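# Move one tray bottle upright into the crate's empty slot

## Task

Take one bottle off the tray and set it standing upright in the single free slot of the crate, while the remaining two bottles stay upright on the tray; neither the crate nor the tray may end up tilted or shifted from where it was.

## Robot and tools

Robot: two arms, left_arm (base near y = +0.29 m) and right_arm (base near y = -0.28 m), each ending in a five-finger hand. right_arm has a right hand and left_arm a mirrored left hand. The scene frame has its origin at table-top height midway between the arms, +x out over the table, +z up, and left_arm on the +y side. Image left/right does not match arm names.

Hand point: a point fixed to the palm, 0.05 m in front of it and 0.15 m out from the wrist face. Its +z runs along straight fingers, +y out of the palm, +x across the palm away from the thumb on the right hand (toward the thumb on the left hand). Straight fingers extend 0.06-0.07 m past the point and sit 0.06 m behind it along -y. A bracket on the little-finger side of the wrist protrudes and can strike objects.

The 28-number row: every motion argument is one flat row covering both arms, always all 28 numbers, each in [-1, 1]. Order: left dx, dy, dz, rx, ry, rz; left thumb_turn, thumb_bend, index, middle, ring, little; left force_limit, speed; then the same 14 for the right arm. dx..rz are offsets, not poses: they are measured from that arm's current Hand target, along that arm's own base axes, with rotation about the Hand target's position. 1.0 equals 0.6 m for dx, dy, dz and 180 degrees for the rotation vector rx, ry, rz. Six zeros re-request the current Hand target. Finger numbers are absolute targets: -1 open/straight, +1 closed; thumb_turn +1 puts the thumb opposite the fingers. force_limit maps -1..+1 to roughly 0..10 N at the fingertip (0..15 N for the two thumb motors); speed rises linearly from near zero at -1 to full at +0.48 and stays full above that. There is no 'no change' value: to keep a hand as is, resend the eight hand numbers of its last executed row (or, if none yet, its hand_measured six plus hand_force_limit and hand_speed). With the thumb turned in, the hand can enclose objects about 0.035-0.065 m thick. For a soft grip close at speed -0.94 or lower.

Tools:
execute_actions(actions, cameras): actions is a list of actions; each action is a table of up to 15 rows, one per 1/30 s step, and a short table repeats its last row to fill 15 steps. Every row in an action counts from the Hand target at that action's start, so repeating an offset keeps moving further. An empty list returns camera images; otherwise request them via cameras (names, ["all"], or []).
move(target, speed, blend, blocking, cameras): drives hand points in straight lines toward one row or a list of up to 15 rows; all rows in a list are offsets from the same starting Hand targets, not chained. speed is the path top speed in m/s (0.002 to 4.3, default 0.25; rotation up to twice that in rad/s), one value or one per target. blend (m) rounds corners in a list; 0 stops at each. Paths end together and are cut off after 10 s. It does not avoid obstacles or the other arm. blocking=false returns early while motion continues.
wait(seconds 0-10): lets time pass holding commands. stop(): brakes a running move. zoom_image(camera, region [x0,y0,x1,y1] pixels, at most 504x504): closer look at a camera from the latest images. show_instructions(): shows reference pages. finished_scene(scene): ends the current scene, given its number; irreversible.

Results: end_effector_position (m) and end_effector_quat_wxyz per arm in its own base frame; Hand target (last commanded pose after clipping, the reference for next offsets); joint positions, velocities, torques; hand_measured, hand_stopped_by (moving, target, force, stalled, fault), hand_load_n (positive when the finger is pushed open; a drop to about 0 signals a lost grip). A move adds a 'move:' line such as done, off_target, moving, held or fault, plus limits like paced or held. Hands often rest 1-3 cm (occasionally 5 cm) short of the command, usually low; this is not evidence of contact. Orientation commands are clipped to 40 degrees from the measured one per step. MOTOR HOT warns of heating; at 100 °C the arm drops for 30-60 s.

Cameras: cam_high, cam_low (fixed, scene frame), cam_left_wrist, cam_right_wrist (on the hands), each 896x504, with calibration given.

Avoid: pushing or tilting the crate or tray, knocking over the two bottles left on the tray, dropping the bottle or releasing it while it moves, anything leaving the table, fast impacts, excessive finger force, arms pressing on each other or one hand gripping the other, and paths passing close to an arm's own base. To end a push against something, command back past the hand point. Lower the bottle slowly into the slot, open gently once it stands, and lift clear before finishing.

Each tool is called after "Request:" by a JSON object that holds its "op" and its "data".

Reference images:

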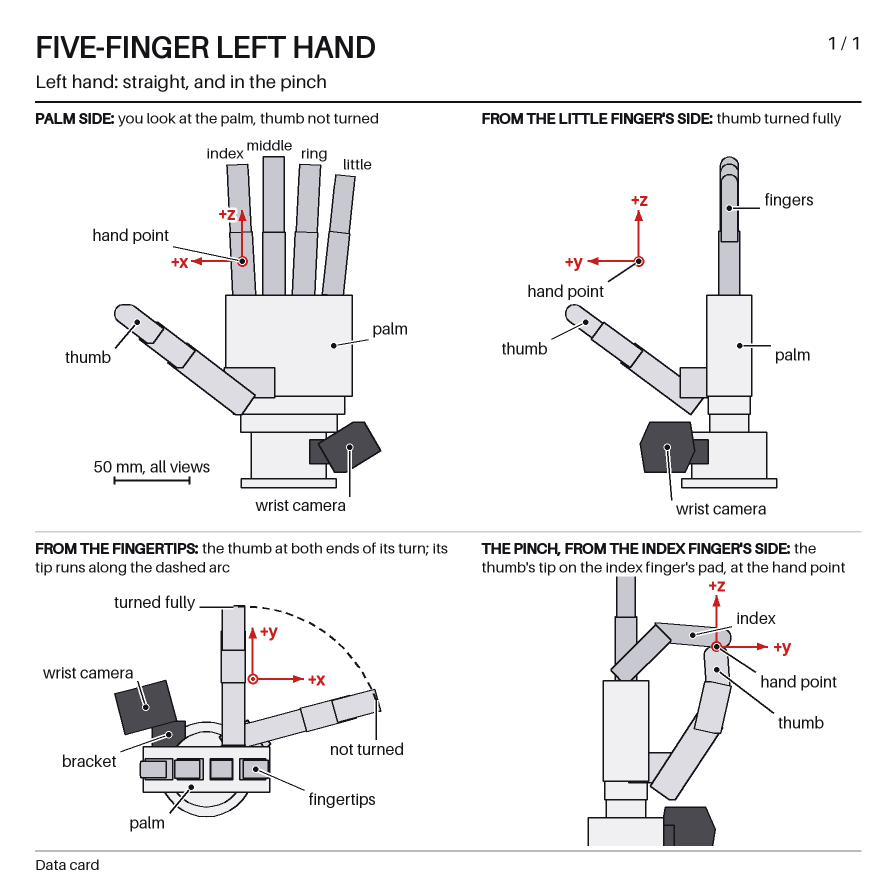

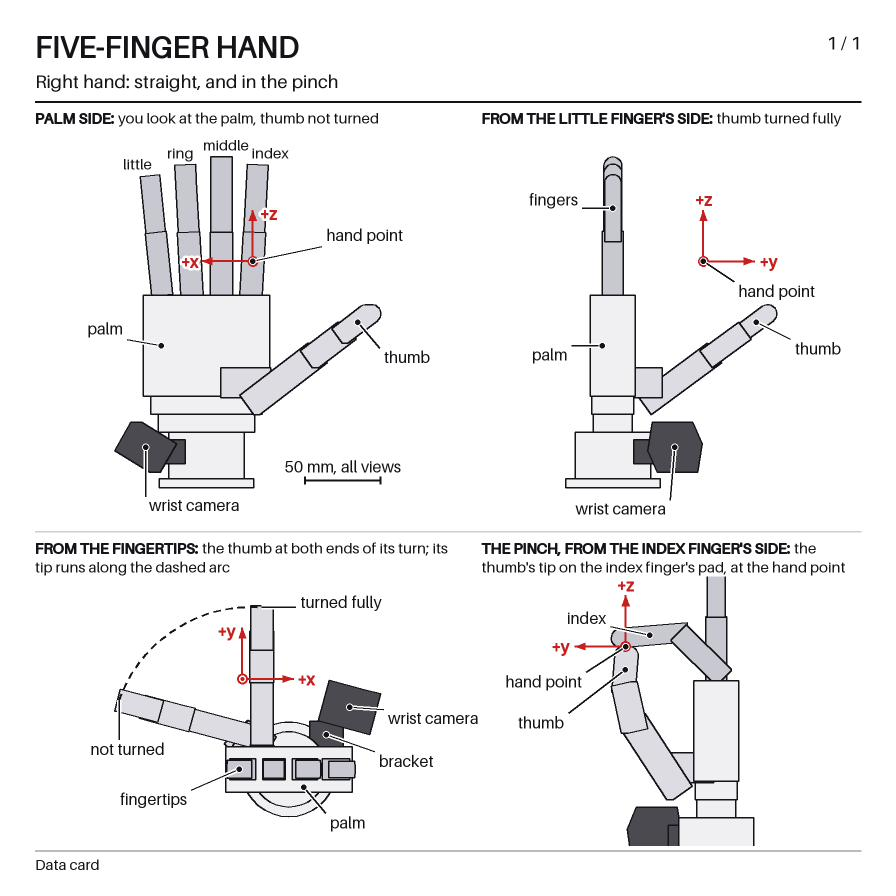

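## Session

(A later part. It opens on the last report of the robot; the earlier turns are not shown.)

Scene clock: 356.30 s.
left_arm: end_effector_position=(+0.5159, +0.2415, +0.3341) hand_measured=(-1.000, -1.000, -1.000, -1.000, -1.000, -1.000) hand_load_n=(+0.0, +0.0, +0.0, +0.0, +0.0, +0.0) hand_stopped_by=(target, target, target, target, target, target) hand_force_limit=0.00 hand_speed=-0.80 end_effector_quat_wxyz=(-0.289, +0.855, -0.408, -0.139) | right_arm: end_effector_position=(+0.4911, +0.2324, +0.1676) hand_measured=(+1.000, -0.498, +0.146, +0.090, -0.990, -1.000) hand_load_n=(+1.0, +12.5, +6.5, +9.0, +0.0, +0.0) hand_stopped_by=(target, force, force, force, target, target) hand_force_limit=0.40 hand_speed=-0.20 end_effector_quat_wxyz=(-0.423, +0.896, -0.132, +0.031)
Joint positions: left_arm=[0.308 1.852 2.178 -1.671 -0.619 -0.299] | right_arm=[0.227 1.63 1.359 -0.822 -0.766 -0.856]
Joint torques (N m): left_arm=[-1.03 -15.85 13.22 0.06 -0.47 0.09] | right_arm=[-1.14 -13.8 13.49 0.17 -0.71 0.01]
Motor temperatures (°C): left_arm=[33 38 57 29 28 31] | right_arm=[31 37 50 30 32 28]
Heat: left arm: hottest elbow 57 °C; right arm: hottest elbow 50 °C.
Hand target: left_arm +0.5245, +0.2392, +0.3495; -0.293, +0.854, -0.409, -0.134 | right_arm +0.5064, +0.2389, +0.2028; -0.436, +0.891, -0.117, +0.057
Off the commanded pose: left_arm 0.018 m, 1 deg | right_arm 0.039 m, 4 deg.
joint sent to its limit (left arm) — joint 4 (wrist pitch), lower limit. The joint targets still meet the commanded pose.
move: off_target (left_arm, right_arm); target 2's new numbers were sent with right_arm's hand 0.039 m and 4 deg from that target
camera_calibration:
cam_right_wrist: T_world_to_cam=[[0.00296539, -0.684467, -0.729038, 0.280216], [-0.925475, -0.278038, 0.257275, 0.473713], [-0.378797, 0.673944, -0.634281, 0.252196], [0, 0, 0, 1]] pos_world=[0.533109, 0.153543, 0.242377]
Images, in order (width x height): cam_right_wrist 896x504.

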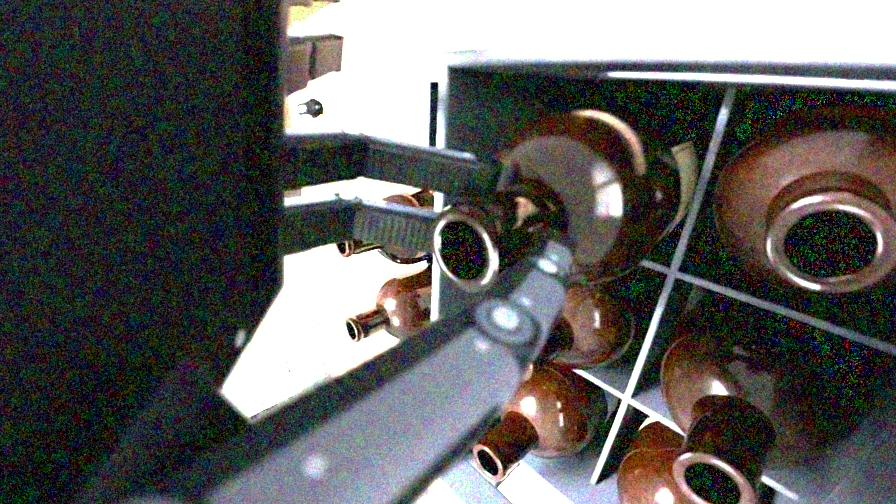

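Request:
{"op": "move", "data": {"target": [[0,0,0,0,0,0,-1,-1,-1,-1,-1,-1,0,-0.8,0,0,0.15,0,0,0,1,0.2,0.5,0.5,-0.99,-1,0.4,-0.2]], "speed": 0.15, "cameras": ["cam_right_wrist", "cam_low"]}}

Request:
{"op": "zoom_image", "data": {"camera": "cam_low", "region": [380, 60, 620, 280]}}

Scene clock: 377.73 s.
left_arm: end_effector_position=(+0.5159, +0.2415, +0.3341) hand_measured=(-1.000, -1.000, -1.000, -1.000, -1.000, -1.000) hand_load_n=(+0.0, +0.0, +0.0, +0.0, +0.0, +0.0) hand_stopped_by=(target, target, target, target, target, target) hand_force_limit=0.00 hand_speed=-0.80 end_effector_quat_wxyz=(-0.289, +0.855, -0.408, -0.139) | right_arm: end_effector_position=(+0.4969, +0.2340, +0.2610) hand_measured=(+1.000, -0.498, +0.146, +0.090, -0.990, -1.000) hand_load_n=(+0.5, +12.0, +7.0, +8.5, +0.0, +0.5) hand_stopped_by=(target, force, force, force, target, target) hand_force_limit=0.40 hand_speed=-0.20 end_effector_quat_wxyz=(-0.424, +0.896, -0.130, +0.033)
Joint positions: left_arm=[0.308 1.852 2.178 -1.671 -0.619 -0.299] | right_arm=[0.228 1.606 1.576 -1.058 -0.765 -0.857]
Joint torques (N m): left_arm=[-1.38 -16.09 13.19 0.16 -0.49 0.11] | right_arm=[-0.44 -13.22 13.63 0.31 -0.75 0.01]
Motor temperatures (°C): left_arm=[33 38 58 29 28 31] | right_arm=[31 40 55 30 33 28]
Heat: left arm: hottest elbow 58 °C; right arm: hottest elbow 55 °C.
Hand target: left_arm +0.5245, +0.2392, +0.3495; -0.293, +0.854, -0.409, -0.134 | right_arm +0.5064, +0.2390, +0.2927; -0.436, +0.891, -0.117, +0.057
Off the commanded pose: left_arm 0.018 m, 1 deg | right_arm 0.034 m, 3 deg.
joint sent to its limit (left arm) — joint 4 (wrist pitch), lower limit. The joint targets still meet the commanded pose.
move: off_target (left_arm, right_arm)
camera_calibration:
cam_right_wrist: T_world_to_cam=[[0.00771175, -0.684288, -0.729171, 0.346928], [-0.926883, -0.278544, 0.251596, 0.457689], [-0.37527, 0.673916, -0.636404, 0.311378], [0, 0, 0, 1]] pos_world=[0.5384, 0.155043, 0.335979]
Images, in order (width x height): cam_low 896x504, cam_right_wrist 896x504.

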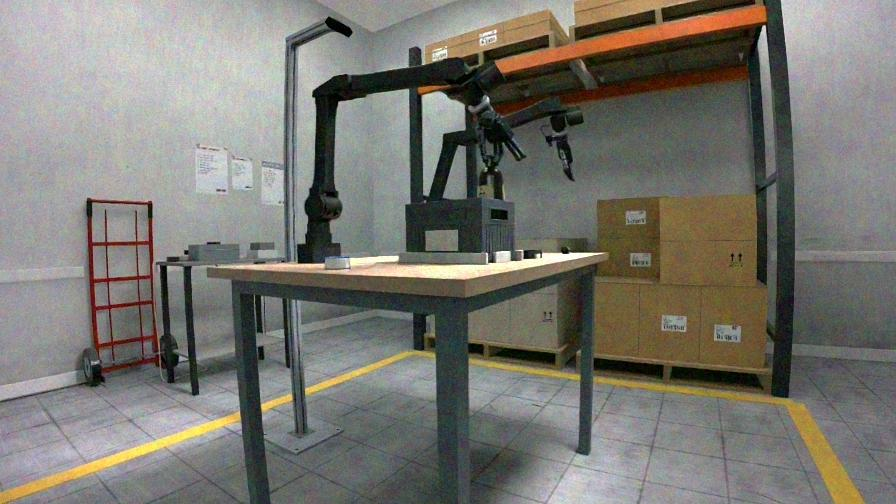

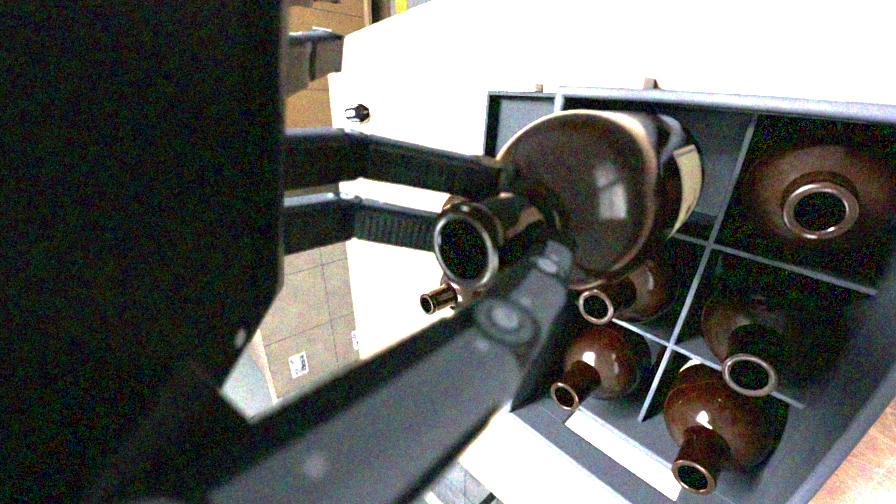

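Scaled by 2.100.

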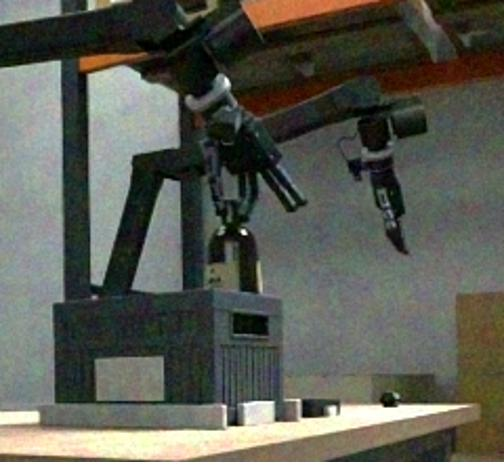

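Request:
{"op": "zoom_image", "data": {"camera": "cam_right_wrist", "region": [400, 80, 740, 330]}}

Scaled by 1.482.

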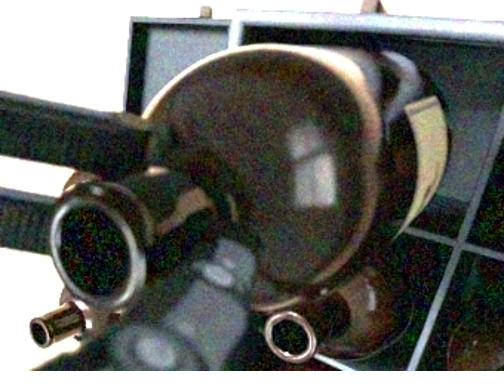

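Request:
{"op": "move", "data": {"target": [[0,0,0,0,0,0,-1,-1,-1,-1,-1,-1,0,-0.8,0,0.03,0.06,0,0,0,1,0.2,0.5,0.5,-0.99,-1,0.4,-0.2],[0,0,0,0,0,0,-1,-1,-1,-1,-1,-1,0,-0.8,0,0.01,-0.02,0,0,0,1,0.2,0.5,0.5,-0.99,-1,0.4,-0.2]], "speed": 0.15, "blend": [0.01,0], "cameras": ["cam_right_wrist", "cam_high"]}}

Request:
{"op": "zoom_image", "data": {"camera": "cam_right_wrist", "region": [400, 80, 740, 330]}}

Request:
{"op": "zoom_image", "data": {"camera": "cam_high", "region": [280, 150, 520, 380]}}

Scene clock: 427.37 s.
left_arm: end_effector_position=(+0.5159, +0.2415, +0.3341) hand_measured=(-1.000, -1.000, -1.000, -1.000, -1.000, -1.000) hand_load_n=(+0.0, +0.0, +0.0, +0.0, +0.0, +0.0) hand_stopped_by=(target, target, target, target, target, target) hand_force_limit=0.00 hand_speed=-0.80 end_effector_quat_wxyz=(-0.289, +0.855, -0.408, -0.139) | right_arm: end_effector_position=(+0.5012, +0.2456, +0.2746) hand_measured=(+1.000, -0.498, +0.146, +0.090, -0.990, -1.000) hand_load_n=(+0.5, +11.5, +7.5, +7.5, +0.0, +0.0) hand_stopped_by=(target, force, force, force, target, target) hand_force_limit=0.40 hand_speed=-0.20 end_effector_quat_wxyz=(-0.429, +0.894, -0.122, +0.045)
Joint positions: left_arm=[0.308 1.852 2.178 -1.671 -0.619 -0.299] | right_arm=[0.247 1.604 1.604 -1.044 -0.758 -0.839]
Joint torques (N m): left_arm=[-0.85 -15.38 13.27 0.09 -0.5 0.08] | right_arm=[-1.61 -12.92 9.55 1.26 -0.74 -0.05]
Motor temperatures (°C): left_arm=[33 38 58 29 28 31] | right_arm=[31 41 64 30 33 28]
Heat: left arm: hottest elbow 58 °C; right arm: hottest elbow 64 °C.
Hand target: left_arm +0.5245, +0.2392, +0.3495; -0.293, +0.854, -0.409, -0.134 | right_arm +0.5064, +0.2449, +0.2807; -0.436, +0.891, -0.117, +0.057
Off the commanded pose: left_arm 0.018 m, 1 deg | right_arm 0.008 m, 2 deg.
joint sent to its limit (left arm) — joint 4 (wrist pitch), lower limit. The joint targets still meet the commanded pose.
move: off_target (left_arm)
camera_calibration:
cam_right_wrist: T_world_to_cam=[[0.0328523, -0.678473, -0.73389, 0.352067], [-0.932533, -0.284991, 0.221726, 0.474219], [-0.359587, 0.677093, -0.642061, 0.306732], [0, 0, 0, 1]] pos_world=[0.540956, 0.16633, 0.350172]
Images, in order (width x height): cam_high 896x504, cam_right_wrist 896x504.

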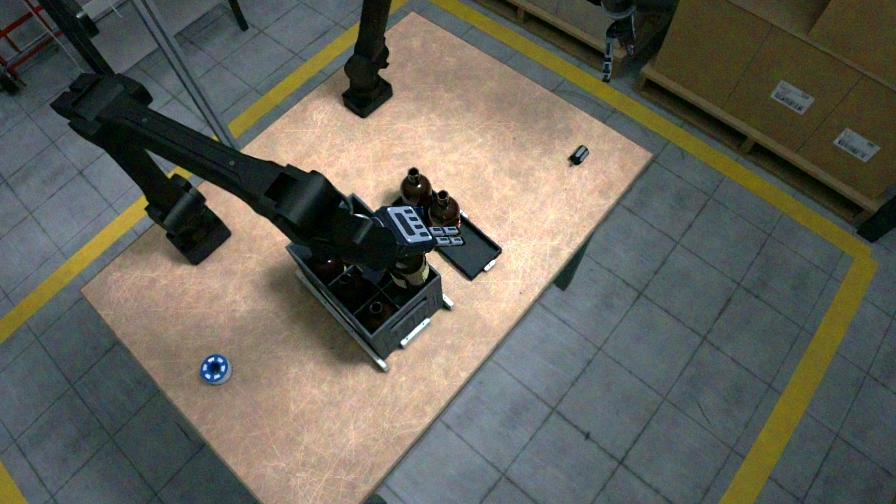

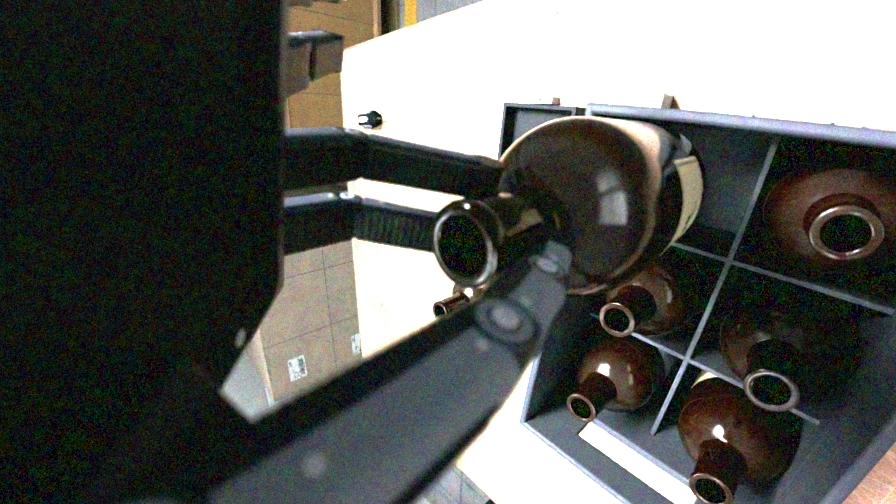

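Scaled by 1.482.

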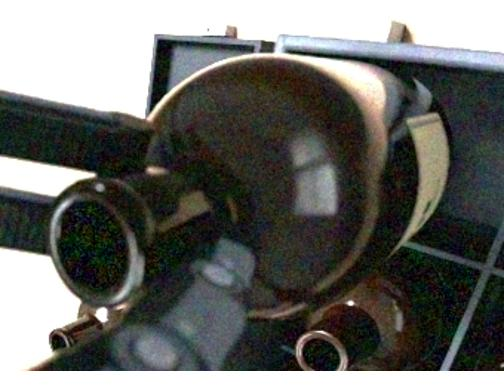

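Scaled by 2.100.

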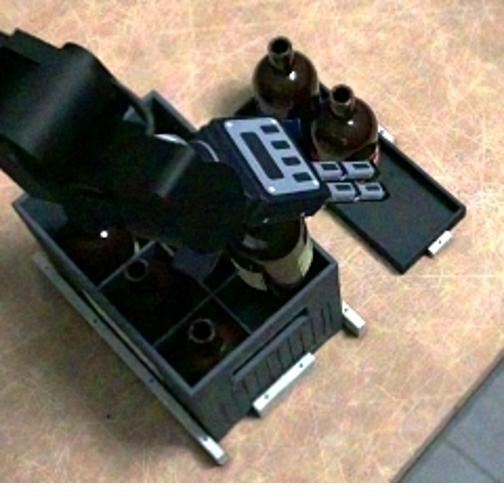

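Request:
{"op": "move", "data": {"target": [[0,0,0,0,0,0,-1,-1,-1,-1,-1,-1,0,-0.8,0.001,-0.001,-0.26,0,0,0,1,0.2,0.5,0.5,-0.99,-1,0.4,-0.2]], "speed": 0.12, "cameras": ["cam_right_wrist"]}}

Scene clock: 447.83 s.
left_arm: end_effector_position=(+0.5159, +0.2415, +0.3341) hand_measured=(-1.000, -1.000, -1.000, -1.000, -1.000, -1.000) hand_load_n=(+0.0, +0.0, +0.0, +0.0, +0.0, +0.0) hand_stopped_by=(target, target, target, target, target, target) hand_force_limit=0.00 hand_speed=-0.80 end_effector_quat_wxyz=(-0.289, +0.855, -0.408, -0.139) | right_arm: end_effector_position=(+0.5010, +0.2433, +0.1229) hand_measured=(+1.000, -0.498, +0.146, +0.090, -0.990, -1.000) hand_load_n=(+0.0, +11.0, +7.0, +6.0, +0.0, +0.0) hand_stopped_by=(target, force, force, force, target, target) hand_force_limit=0.40 hand_speed=-0.20 end_effector_quat_wxyz=(-0.430, +0.893, -0.122, +0.049)
Joint positions: left_arm=[0.308 1.852 2.178 -1.671 -0.619 -0.299] | right_arm=[0.243 1.674 1.282 -0.646 -0.758 -0.84]
Joint torques (N m): left_arm=[-0.73 -15.33 13.35 0.06 -0.49 0.09] | right_arm=[-1.67 -12.4 8.94 1.24 -0.79 -0.05]
Motor temperatures (°C): left_arm=[33 38 58 29 28 31] | right_arm=[31 40 60 30 33 28]
Heat: left arm: hottest elbow 58 °C; right arm: hottest elbow 60 °C.
Hand target: left_arm +0.5245, +0.2392, +0.3495; -0.293, +0.854, -0.409, -0.134 | right_arm +0.5069, +0.2443, +0.1246; -0.435, +0.891, -0.117, +0.057
Off the commanded pose: left_arm 0.018 m, 1 deg | right_arm 0.006 m, 1 deg.
joint sent to its limit (left arm) — joint 4 (wrist pitch), lower limit. The joint targets still meet the commanded pose.
move: off_target (left_arm)
camera_calibration:
cam_right_wrist: T_world_to_cam=[[0.0362154, -0.67775, -0.7344, 0.237388], [-0.93512, -0.282182, 0.214301, 0.508465], [-0.352477, 0.678991, -0.643996, 0.206986], [0, 0, 0, 1]] pos_world=[0.539836, 0.163827, 0.198672]
Images, in order (width x height): cam_right_wrist 896x504.

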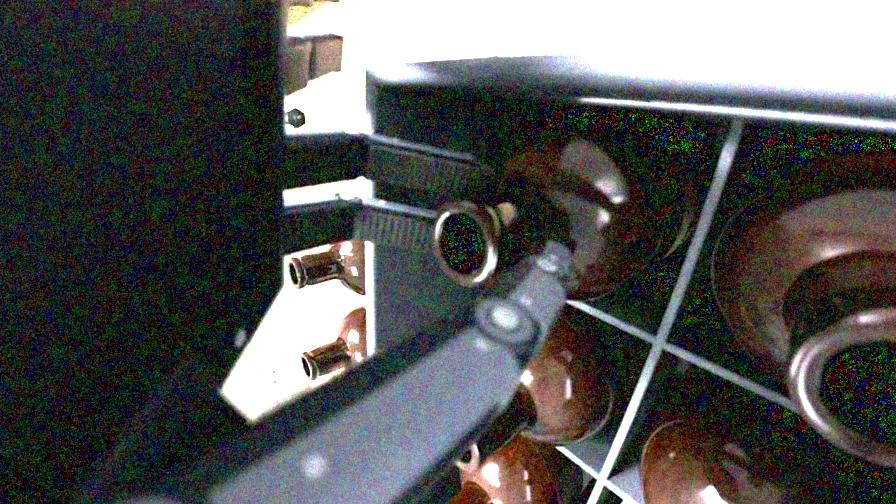

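Request:
{"op": "move", "data": {"target": [[0,0,0,0,0,0,-1,-1,-1,-1,-1,-1,0,-0.8,-0.003,0,-0.045,0,0,0,1,0.2,0.5,0.5,-0.99,-1,0.4,-0.2]], "speed": 0.06, "cameras": ["cam_right_wrist"]}}

Scene clock: 453.57 s.
left_arm: end_effector_position=(+0.5159, +0.2415, +0.3341) hand_measured=(-1.000, -1.000, -1.000, -1.000, -1.000, -1.000) hand_load_n=(+0.0, +0.5, +0.0, +0.0, +0.0, +0.0) hand_stopped_by=(target, target, target, target, target, target) hand_force_limit=0.00 hand_speed=-0.80 end_effector_quat_wxyz=(-0.289, +0.855, -0.408, -0.139) | right_arm: end_effector_position=(+0.5056, +0.2392, +0.1143) hand_measured=(+1.000, -0.498, +0.146, +0.090, -0.990, -1.000) hand_load_n=(+0.5, +11.0, +6.5, +6.0, +0.0, +0.0) hand_stopped_by=(target, force, force, force, target, target) hand_force_limit=0.40 hand_speed=-0.20 end_effector_quat_wxyz=(-0.437, +0.889, -0.119, +0.064)
Joint positions: left_arm=[0.308 1.852 2.178 -1.671 -0.619 -0.299] | right_arm=[0.233 1.674 1.25 -0.582 -0.763 -0.84]
Joint torques (N m): left_arm=[-0.44 -15.79 13.26 0.18 -0.51 0.1] | right_arm=[-0.73 -10.75 7.79 1.51 -0.57 -0.04]
Motor temperatures (°C): left_arm=[32 38 58 29 28 31] | right_arm=[31 39 58 30 34 28]
Heat: left arm: hottest elbow 58 °C; right arm: hottest elbow 58 °C.
Hand target: left_arm +0.5245, +0.2392, +0.3495; -0.293, +0.854, -0.409, -0.134 | right_arm +0.5051, +0.2444, +0.0976; -0.435, +0.891, -0.117, +0.057
Off the commanded pose: left_arm 0.018 m, 1 deg | right_arm 0.017 m, 1 deg.
joint sent to its limit (left arm) — joint 4 (wrist pitch), lower limit. The joint targets still meet the commanded pose.
move: off_target (left_arm, right_arm)
camera_calibration:
cam_right_wrist: T_world_to_cam=[[0.0529175, -0.669764, -0.740686, 0.218429], [-0.943444, -0.276625, 0.182735, 0.519924], [-0.327282, 0.689126, -0.646523, 0.190987], [0, 0, 0, 1]] pos_world=[0.541467, 0.158506, 0.190257]
Images, in order (width x height): cam_right_wrist 896x504.

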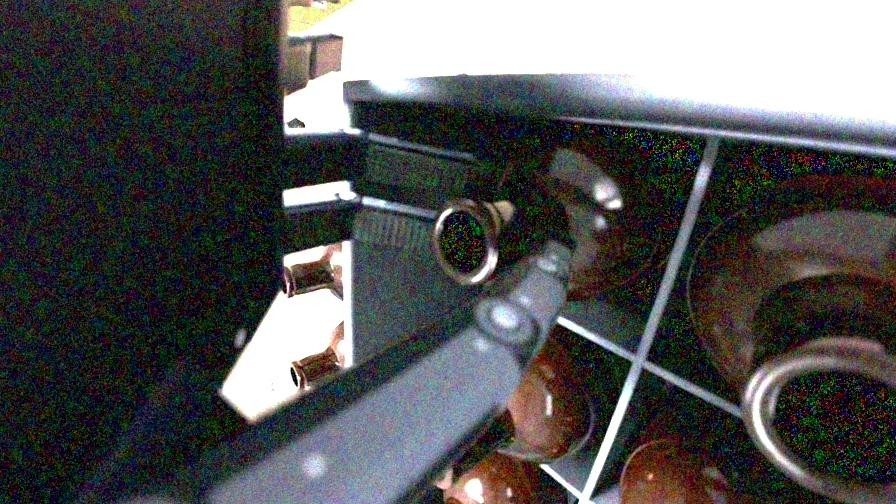

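Request:
{"op": "move", "data": {"target": [[0,0,0,0,0,0,-1,-1,-1,-1,-1,-1,0,-0.8,0,-0.004,0.02,0,0,0,1,-0.65,-0.1,-0.1,-0.99,-1,0.4,-0.8],[0,0,0,0,0,0,-1,-1,-1,-1,-1,-1,0,-0.8,0,-0.004,0.021,0,0,0,1,-1,-0.25,-0.25,-0.99,-1,0.4,-0.5]], "speed": 0.05, "cameras": ["cam_right_wrist"]}}

Scene clock: 466.87 s.
left_arm: end_effector_position=(+0.5159, +0.2415, +0.3341) hand_measured=(-1.000, -1.000, -1.000, -1.000, -1.000, -1.000) hand_load_n=(+0.0, +0.0, +0.5, +0.0, +0.5, +0.0) hand_stopped_by=(target, target, target, target, target, target) hand_force_limit=0.00 hand_speed=-0.80 end_effector_quat_wxyz=(-0.289, +0.855, -0.408, -0.139) | right_arm: end_effector_position=(+0.5077, +0.2298, +0.1126) hand_measured=(+1.000, -1.000, -0.250, -0.250, -0.990, -1.000) hand_load_n=(+0.0, +0.0, -1.5, +0.0, -0.5, +0.0) hand_stopped_by=(target, target, target, target, target, target) hand_force_limit=0.40 hand_speed=-0.50 end_effector_quat_wxyz=(-0.431, +0.891, -0.126, +0.066)
Joint positions: left_arm=[0.308 1.852 2.178 -1.671 -0.619 -0.299] | right_arm=[0.218 1.674 1.25 -0.593 -0.755 -0.848]
Joint torques (N m): left_arm=[-1.32 -15.38 13.15 0.21 -0.47 0.09] | right_arm=[0.03 -11.81 9.14 0.65 -0.97 -0.01]
Motor temperatures (°C): left_arm=[32 38 58 29 28 31] | right_arm=[31 39 56 30 33 28]
Heat: left arm: hottest elbow 58 °C; right arm: hottest elbow 56 °C.
Hand target: left_arm +0.5245, +0.2392, +0.3495; -0.293, +0.854, -0.409, -0.134 | right_arm +0.5052, +0.2419, +0.1102; -0.435, +0.891, -0.117, +0.057
Off the commanded pose: left_arm 0.018 m, 1 deg | right_arm 0.013 m, 2 deg.
joint sent to its limit (left arm) — joint 4 (wrist pitch), lower limit. The joint targets still meet the commanded pose.
move: off_target (left_arm, right_arm)
camera_calibration:
cam_right_wrist: T_world_to_cam=[[0.0414995, -0.677979, -0.733909, 0.217692], [-0.946529, -0.261888, 0.188408, 0.517197], [-0.319939, 0.686847, -0.652595, 0.194536], [0, 0, 0, 1]] pos_world=[0.542747, 0.149422, 0.189276]
Images, in order (width x height): cam_right_wrist 896x504.

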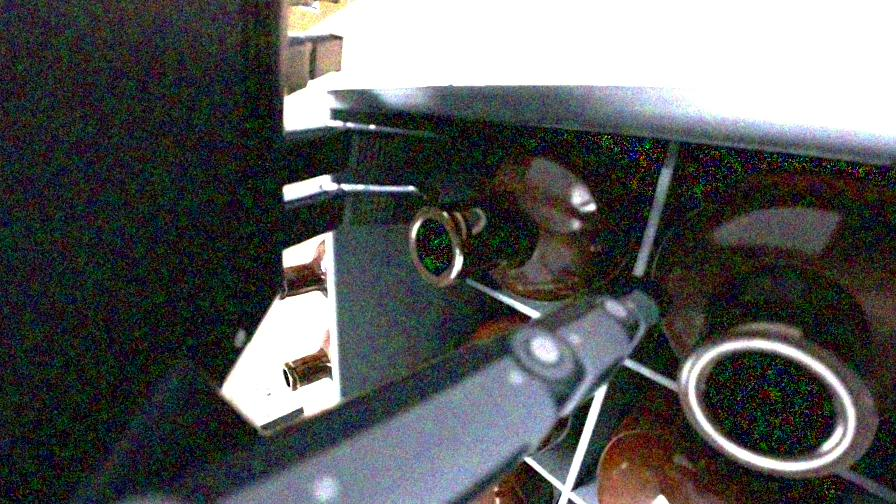

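Request:
{"op": "move", "data": {"target": [[0,0,0,0,0,0,-1,-1,-1,-1,-1,-1,0,-0.8,-0.003,-0.014,0.3,0,0,0,1,-1,-0.25,-0.25,-0.99,-1,0.4,-0.5]], "speed": 0.13, "cameras": ["cam_right_wrist", "cam_high"]}}

Request:
{"op": "zoom_image", "data": {"camera": "cam_high", "region": [280, 150, 520, 380]}}

Scene clock: 478.37 s.
left_arm: end_effector_position=(+0.5159, +0.2415, +0.3341) hand_measured=(-1.000, -1.000, -1.000, -1.000, -1.000, -1.000) hand_load_n=(+0.0, +0.0, +0.0, +0.0, +0.0, +0.0) hand_stopped_by=(target, target, target, target, target, target) hand_force_limit=0.00 hand_speed=-0.80 end_effector_quat_wxyz=(-0.289, +0.855, -0.408, -0.139) | right_arm: end_effector_position=(+0.4948, +0.2326, +0.2721) hand_measured=(+1.000, -1.000, -0.250, -0.250, -0.990, -1.000) hand_load_n=(+0.0, +0.0, +0.0, +0.0, +0.0, +0.0) hand_stopped_by=(target, target, target, target, target, target) hand_force_limit=0.40 hand_speed=-0.50 end_effector_quat_wxyz=(-0.430, +0.893, -0.127, +0.041)
Joint positions: left_arm=[0.308 1.852 2.178 -1.671 -0.619 -0.299] | right_arm=[0.223 1.586 1.575 -1.055 -0.773 -0.855]
Joint torques (N m): left_arm=[-0.91 -15.97 13.34 0.12 -0.49 0.08] | right_arm=[-1.55 -12.22 12.62 0.29 -0.58 -0.14]
Motor temperatures (°C): left_arm=[32 38 58 29 28 31] | right_arm=[31 39 55 30 34 28]
Heat: left arm: hottest elbow 58 °C; right arm: hottest elbow 55 °C.
Hand target: left_arm +0.5245, +0.2392, +0.3495; -0.293, +0.854, -0.409, -0.134 | right_arm +0.5033, +0.2336, +0.2904; -0.436, +0.891, -0.117, +0.057
Off the commanded pose: left_arm 0.018 m, 1 deg | right_arm 0.020 m, 2 deg.
joint sent to its limit (left arm) — joint 4 (wrist pitch), lower limit. The joint targets still meet the commanded pose.
move: off_target (left_arm, right_arm)
camera_calibration:
cam_right_wrist: T_world_to_cam=[[0.0205401, -0.675077, -0.737461, 0.347908], [-0.931819, -0.280252, 0.230591, 0.461213], [-0.362342, 0.682444, -0.634806, 0.309769], [0, 0, 0, 1]] pos_world=[0.534864, 0.15272, 0.34686]
Images, in order (width x height): cam_high 896x504, cam_right_wrist 896x504.

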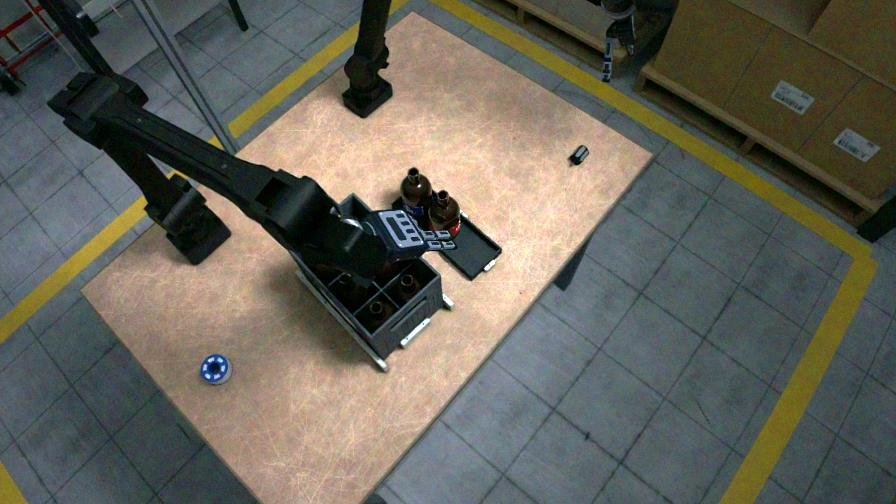

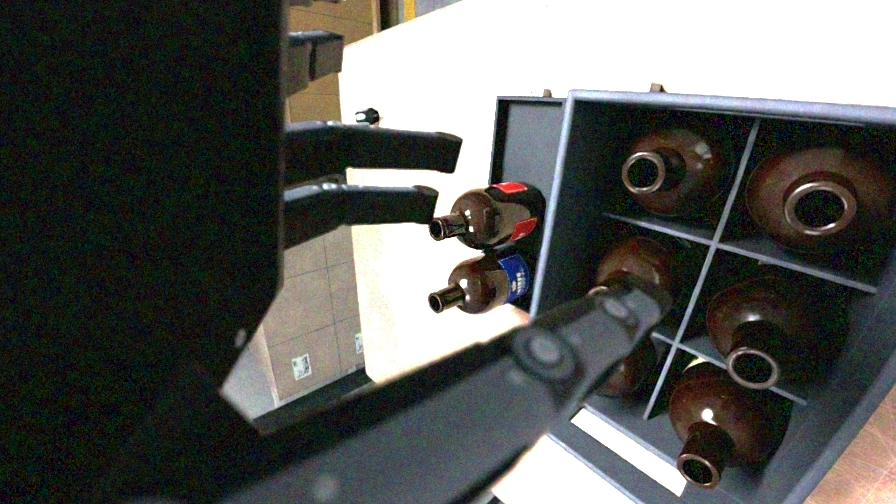

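Scaled by 2.100.

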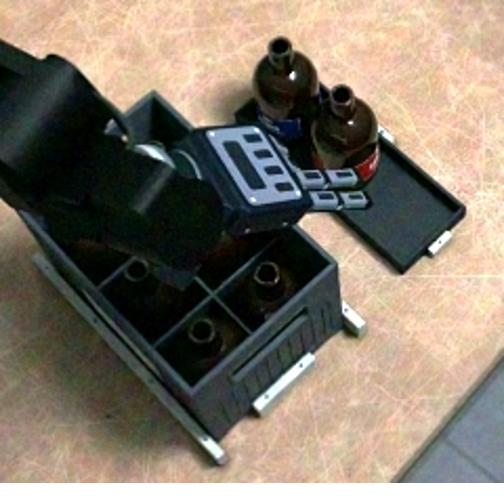

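Request:
{"op": "finished_scene", "data": {"scene": 3}}

The scene is finished: the task was done.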